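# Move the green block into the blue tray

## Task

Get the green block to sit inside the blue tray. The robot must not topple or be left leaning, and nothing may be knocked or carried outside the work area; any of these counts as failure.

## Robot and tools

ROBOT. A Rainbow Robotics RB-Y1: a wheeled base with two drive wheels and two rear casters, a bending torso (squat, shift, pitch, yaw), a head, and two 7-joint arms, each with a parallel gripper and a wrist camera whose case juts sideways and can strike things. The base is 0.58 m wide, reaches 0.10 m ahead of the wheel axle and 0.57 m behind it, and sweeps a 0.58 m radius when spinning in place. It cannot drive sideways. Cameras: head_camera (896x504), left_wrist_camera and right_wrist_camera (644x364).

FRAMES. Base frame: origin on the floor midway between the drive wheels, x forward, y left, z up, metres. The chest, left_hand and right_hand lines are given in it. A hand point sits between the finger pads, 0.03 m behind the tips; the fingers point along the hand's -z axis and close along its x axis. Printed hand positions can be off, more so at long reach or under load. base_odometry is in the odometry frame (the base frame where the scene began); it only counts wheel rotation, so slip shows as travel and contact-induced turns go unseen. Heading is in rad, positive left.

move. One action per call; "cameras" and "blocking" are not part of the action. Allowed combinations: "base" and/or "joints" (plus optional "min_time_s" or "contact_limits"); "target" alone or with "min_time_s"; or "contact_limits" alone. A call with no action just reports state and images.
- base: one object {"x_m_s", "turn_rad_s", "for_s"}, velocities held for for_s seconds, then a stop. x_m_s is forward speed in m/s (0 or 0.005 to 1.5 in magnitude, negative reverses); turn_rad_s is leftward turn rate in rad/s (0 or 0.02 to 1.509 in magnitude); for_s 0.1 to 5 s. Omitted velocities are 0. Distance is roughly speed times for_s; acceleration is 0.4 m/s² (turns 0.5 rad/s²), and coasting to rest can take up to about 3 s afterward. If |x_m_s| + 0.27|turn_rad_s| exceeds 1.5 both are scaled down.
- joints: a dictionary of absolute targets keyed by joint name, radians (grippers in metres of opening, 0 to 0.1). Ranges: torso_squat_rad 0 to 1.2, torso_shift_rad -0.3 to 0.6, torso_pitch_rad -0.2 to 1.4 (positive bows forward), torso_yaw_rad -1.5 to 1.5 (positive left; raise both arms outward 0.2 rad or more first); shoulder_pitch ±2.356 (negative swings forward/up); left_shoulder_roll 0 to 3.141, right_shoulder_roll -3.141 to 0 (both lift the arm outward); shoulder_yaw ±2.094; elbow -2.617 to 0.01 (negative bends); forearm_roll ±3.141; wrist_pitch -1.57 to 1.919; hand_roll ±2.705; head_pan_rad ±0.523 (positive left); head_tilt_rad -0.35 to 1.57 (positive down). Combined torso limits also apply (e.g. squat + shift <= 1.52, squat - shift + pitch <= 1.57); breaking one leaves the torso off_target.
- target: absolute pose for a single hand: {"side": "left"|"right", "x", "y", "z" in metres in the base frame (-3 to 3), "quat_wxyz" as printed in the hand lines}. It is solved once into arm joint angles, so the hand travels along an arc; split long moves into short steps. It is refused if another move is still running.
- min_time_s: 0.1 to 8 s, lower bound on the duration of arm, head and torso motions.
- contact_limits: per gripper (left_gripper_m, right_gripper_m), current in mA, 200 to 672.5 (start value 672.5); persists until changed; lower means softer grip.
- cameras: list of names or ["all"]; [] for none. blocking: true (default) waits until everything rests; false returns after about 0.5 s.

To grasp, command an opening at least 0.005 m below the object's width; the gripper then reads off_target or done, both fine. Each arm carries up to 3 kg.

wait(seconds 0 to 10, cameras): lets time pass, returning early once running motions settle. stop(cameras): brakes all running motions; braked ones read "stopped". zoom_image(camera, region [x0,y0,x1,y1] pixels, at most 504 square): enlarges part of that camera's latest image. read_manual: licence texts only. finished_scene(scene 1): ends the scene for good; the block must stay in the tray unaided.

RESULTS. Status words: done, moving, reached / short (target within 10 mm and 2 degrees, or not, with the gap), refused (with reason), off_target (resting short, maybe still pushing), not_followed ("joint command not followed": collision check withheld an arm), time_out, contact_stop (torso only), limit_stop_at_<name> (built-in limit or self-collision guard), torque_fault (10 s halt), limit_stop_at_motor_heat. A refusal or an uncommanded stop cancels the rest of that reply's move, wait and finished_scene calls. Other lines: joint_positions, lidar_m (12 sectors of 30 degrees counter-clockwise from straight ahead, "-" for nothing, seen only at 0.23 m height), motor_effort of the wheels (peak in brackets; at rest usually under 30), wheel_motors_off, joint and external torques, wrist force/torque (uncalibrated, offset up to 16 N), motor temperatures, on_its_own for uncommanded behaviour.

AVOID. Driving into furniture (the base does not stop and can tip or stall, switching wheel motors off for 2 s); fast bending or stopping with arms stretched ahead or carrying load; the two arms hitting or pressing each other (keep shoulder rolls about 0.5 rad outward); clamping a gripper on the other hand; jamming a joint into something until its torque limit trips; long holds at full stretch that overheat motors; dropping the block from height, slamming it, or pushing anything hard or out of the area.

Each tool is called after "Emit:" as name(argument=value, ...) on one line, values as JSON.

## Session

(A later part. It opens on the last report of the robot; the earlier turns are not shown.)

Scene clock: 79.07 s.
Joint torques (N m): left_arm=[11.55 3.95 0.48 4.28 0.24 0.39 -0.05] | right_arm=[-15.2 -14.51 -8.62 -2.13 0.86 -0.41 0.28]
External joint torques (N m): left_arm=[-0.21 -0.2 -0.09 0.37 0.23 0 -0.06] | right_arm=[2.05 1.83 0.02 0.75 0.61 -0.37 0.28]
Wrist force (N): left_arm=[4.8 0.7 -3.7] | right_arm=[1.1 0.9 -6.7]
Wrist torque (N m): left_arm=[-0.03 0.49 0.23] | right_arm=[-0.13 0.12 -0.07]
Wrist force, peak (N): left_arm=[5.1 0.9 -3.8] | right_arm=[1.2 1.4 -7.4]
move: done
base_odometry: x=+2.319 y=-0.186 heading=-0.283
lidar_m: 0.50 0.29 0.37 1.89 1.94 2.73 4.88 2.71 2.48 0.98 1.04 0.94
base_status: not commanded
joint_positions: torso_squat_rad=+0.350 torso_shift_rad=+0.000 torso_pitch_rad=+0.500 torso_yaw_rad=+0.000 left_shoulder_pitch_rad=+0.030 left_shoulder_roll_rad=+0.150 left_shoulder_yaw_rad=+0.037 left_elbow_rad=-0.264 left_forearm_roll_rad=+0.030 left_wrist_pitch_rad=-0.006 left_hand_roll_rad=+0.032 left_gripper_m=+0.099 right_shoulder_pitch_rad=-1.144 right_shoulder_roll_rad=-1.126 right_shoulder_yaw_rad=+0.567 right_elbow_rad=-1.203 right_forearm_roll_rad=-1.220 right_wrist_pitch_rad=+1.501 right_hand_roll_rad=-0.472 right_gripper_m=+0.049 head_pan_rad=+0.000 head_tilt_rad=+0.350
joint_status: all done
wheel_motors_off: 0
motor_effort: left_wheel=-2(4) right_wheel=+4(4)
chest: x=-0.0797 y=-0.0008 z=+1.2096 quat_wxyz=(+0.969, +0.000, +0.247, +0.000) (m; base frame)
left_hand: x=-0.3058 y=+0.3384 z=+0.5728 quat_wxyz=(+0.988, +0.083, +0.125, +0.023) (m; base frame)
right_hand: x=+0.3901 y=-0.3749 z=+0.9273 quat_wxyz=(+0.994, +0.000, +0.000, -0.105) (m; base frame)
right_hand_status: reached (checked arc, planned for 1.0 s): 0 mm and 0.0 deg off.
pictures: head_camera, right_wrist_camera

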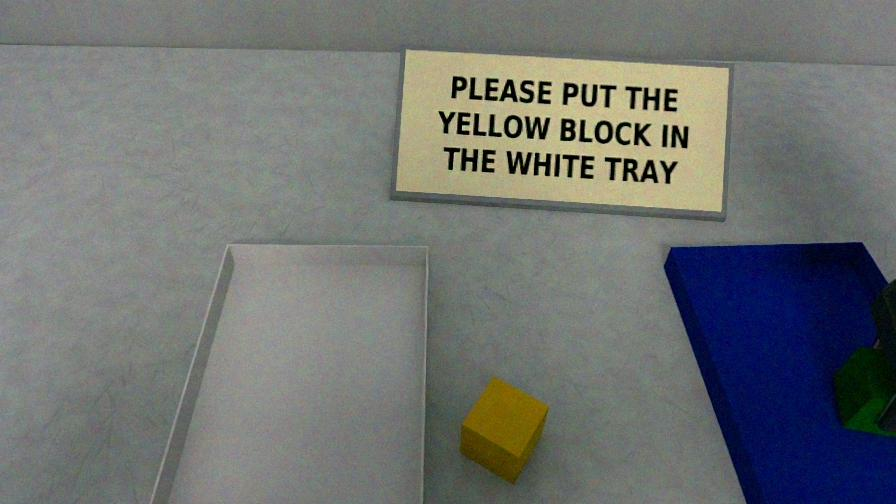

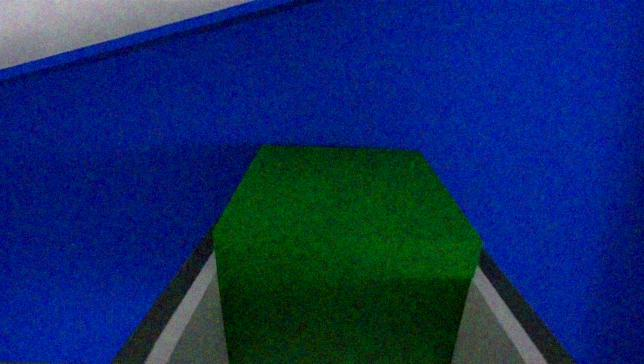

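Emit:
move(target={"side":"right","x":0.39,"y":-0.375,"z":0.922,"quat_wxyz":[0.9945,0,0,-0.105]}, min_time_s=0.7)

Emit:
move(joints={"right_gripper_m":0.075})

Emit:
move(target={"side":"right","x":0.38,"y":-0.375,"z":1.03,"quat_wxyz":[0.9945,0,0,-0.105]}, cameras=["right_wrist_camera","head_camera"])

Scene clock: 82.53 s.
Joint torques (N m): left_arm=[11.67 4.15 0.51 4.58 0.19 0.49 -0.1] | right_arm=[-14.11 -12.15 -7.72 -1.63 0.91 -0.47 0.25]
External joint torques (N m): left_arm=[-0.08 0.01 -0.06 0.66 0.18 0.1 -0.12] | right_arm=[3.15 4.17 0.86 1.27 0.66 -0.43 0.25]
Wrist force (N): left_arm=[5.0 0.9 -3.6] | right_arm=[0.4 1.2 -3.9]
Wrist torque (N m): left_arm=[-0.03 0.50 0.22] | right_arm=[-0.19 -0.02 -0.06]
Wrist force, peak (N): left_arm=[5.0 0.8 -4.0] | right_arm=[0.9 1.7 -7.4]
move: done
base_odometry: x=+2.319 y=-0.186 heading=-0.283
lidar_m: 0.48 0.29 0.38 1.90 1.93 2.73 4.88 2.71 2.48 0.97 1.04 0.94
base_status: not commanded
joint_positions: torso_squat_rad=+0.350 torso_shift_rad=+0.000 torso_pitch_rad=+0.500 torso_yaw_rad=+0.000 left_shoulder_pitch_rad=+0.030 left_shoulder_roll_rad=+0.150 left_shoulder_yaw_rad=+0.037 left_elbow_rad=-0.264 left_forearm_roll_rad=+0.030 left_wrist_pitch_rad=-0.006 left_hand_roll_rad=+0.032 left_gripper_m=+0.099 right_shoulder_pitch_rad=-1.141 right_shoulder_roll_rad=-1.118 right_shoulder_yaw_rad=+0.571 right_elbow_rad=-1.192 right_forearm_roll_rad=-1.215 right_wrist_pitch_rad=+1.490 right_hand_roll_rad=-0.468 right_gripper_m=+0.049 head_pan_rad=+0.000 head_tilt_rad=+0.350
joint_status: all done
wheel_motors_off: 0
motor_effort: left_wheel=-3(3) right_wheel=+4(4)
chest: x=-0.0797 y=-0.0008 z=+1.2096 quat_wxyz=(+0.969, +0.000, +0.247, +0.000) (m; base frame)
left_hand: x=-0.3058 y=+0.3384 z=+0.5728 quat_wxyz=(+0.988, +0.083, +0.125, +0.023) (m; base frame)
right_hand: x=+0.3902 y=-0.3749 z=+0.9225 quat_wxyz=(+0.994, +0.000, +0.000, -0.105) (m; base frame)
right_hand_status: reached (checked arc, planned for 0.7 s): 1 mm and 0.1 deg off.
pictures: none

Scene clock: 83.30 s.
Joint torques (N m): left_arm=[11.44 4.65 0.61 4.32 0.3 0.44 0.01] | right_arm=[-14.62 -14.06 -7.63 -1.57 0.74 -0.38 0.11]
External joint torques (N m): left_arm=[-0.31 0.5 0.03 0.41 0.29 0.05 -0.01] | right_arm=[2.64 2.26 0.95 1.34 0.49 -0.34 0.11]
Wrist force (N): left_arm=[4.9 0.7 -3.9] | right_arm=[0.8 1.5 -5.8]
Wrist torque (N m): left_arm=[-0.01 0.50 0.23] | right_arm=[-0.19 0.09 -0.07]
Wrist force, peak (N): left_arm=[4.9 0.7 -3.9] | right_arm=[1.0 1.3 -6.4]
move: done
base_odometry: x=+2.319 y=-0.186 heading=-0.283
lidar_m: 0.48 0.29 0.37 1.90 1.92 2.72 4.86 2.71 2.49 0.98 1.03 0.94
base_status: not commanded
joint_positions: torso_squat_rad=+0.350 torso_shift_rad=+0.000 torso_pitch_rad=+0.500 torso_yaw_rad=+0.000 left_shoulder_pitch_rad=+0.030 left_shoulder_roll_rad=+0.150 left_shoulder_yaw_rad=+0.037 left_elbow_rad=-0.264 left_forearm_roll_rad=+0.030 left_wrist_pitch_rad=-0.006 left_hand_roll_rad=+0.032 left_gripper_m=+0.099 right_shoulder_pitch_rad=-1.141 right_shoulder_roll_rad=-1.118 right_shoulder_yaw_rad=+0.571 right_elbow_rad=-1.192 right_forearm_roll_rad=-1.215 right_wrist_pitch_rad=+1.490 right_hand_roll_rad=-0.468 right_gripper_m=+0.075 head_pan_rad=+0.000 head_tilt_rad=+0.350
joint_status: all done
wheel_motors_off: 0
motor_effort: left_wheel=-3(4) right_wheel=+4(4)
chest: x=-0.0797 y=-0.0008 z=+1.2096 quat_wxyz=(+0.969, +0.000, +0.247, +0.000) (m; base frame)
left_hand: x=-0.3058 y=+0.3384 z=+0.5728 quat_wxyz=(+0.988, +0.083, +0.125, +0.023) (m; base frame)
right_hand: x=+0.3902 y=-0.3750 z=+0.9224 quat_wxyz=(+0.994, +0.000, +0.000, -0.105) (m; base frame)
pictures: none

Scene clock: 84.47 s.
Joint torques (N m): left_arm=[11.87 4.11 0.26 4.46 0.21 0.41 -0.01] | right_arm=[-15.13 -13.6 -8.78 -2.8 0.69 -0.41 -0.12]
External joint torques (N m): left_arm=[0.11 -0.04 -0.31 0.54 0.2 0.02 -0.03] | right_arm=[1.51 2.65 0.76 -0.63 0.44 -0.38 -0.12]
Wrist force (N): left_arm=[4.8 0.7 -3.7] | right_arm=[0.8 0.8 -5.9]
Wrist torque (N m): left_arm=[0.00 0.49 0.23] | right_arm=[-0.12 0.07 0.08]
Wrist force, peak (N): left_arm=[5.1 0.8 -4.0] | right_arm=[0.0 0.8 -8.4]
move: done
base_odometry: x=+2.319 y=-0.186 heading=-0.283
lidar_m: 0.49 0.28 0.37 1.90 1.93 2.73 4.88 2.71 2.46 0.99 1.04 0.94
base_status: not commanded
joint_positions: torso_squat_rad=+0.350 torso_shift_rad=+0.000 torso_pitch_rad=+0.500 torso_yaw_rad=+0.000 left_shoulder_pitch_rad=+0.030 left_shoulder_roll_rad=+0.150 left_shoulder_yaw_rad=+0.037 left_elbow_rad=-0.264 left_forearm_roll_rad=+0.030 left_wrist_pitch_rad=-0.006 left_hand_roll_rad=+0.032 left_gripper_m=+0.099 right_shoulder_pitch_rad=-1.218 right_shoulder_roll_rad=-1.286 right_shoulder_yaw_rad=+0.485 right_elbow_rad=-1.385 right_forearm_roll_rad=-1.342 right_wrist_pitch_rad=+1.712 right_hand_roll_rad=-0.559 right_gripper_m=+0.075 head_pan_rad=+0.000 head_tilt_rad=+0.350
joint_status: all done
wheel_motors_off: 0
motor_effort: left_wheel=-3(4) right_wheel=+4(6)
chest: x=-0.0797 y=-0.0008 z=+1.2096 quat_wxyz=(+0.969, +0.000, +0.247, +0.000) (m; base frame)
left_hand: x=-0.3058 y=+0.3384 z=+0.5728 quat_wxyz=(+0.988, +0.083, +0.125, +0.023) (m; base frame)
right_hand: x=+0.3801 y=-0.3751 z=+1.0302 quat_wxyz=(+0.994, +0.000, +0.000, -0.105) (m; base frame)
right_hand_status: reached (checked arc, planned for 0.5 s): 0 mm and 0.0 deg off.
pictures: head_camera, right_wrist_camera

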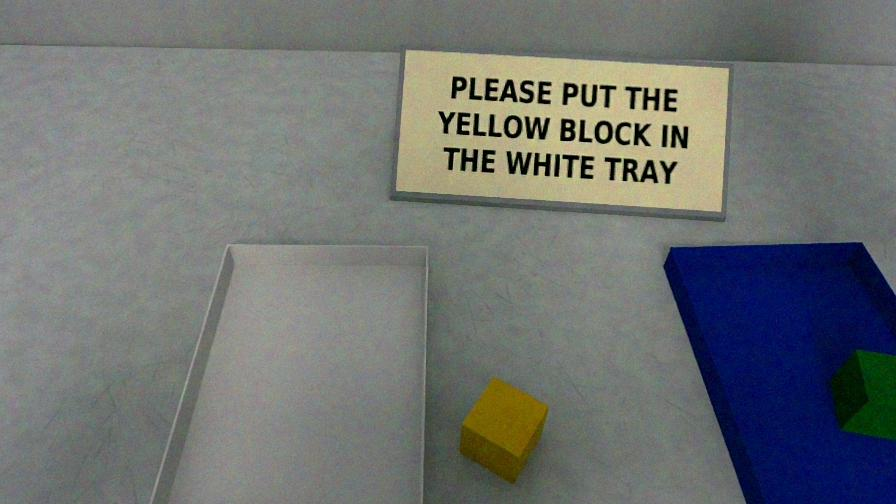

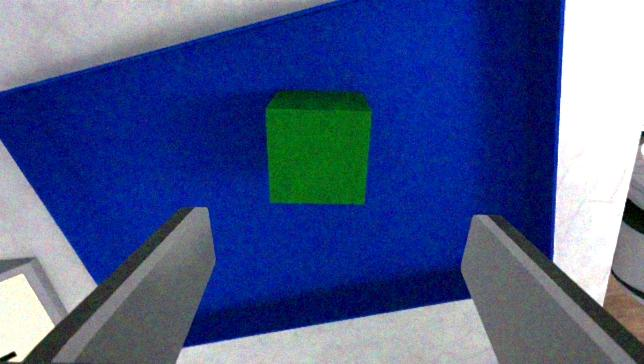

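Emit:
finished_scene()

The scene is finished: the task was done.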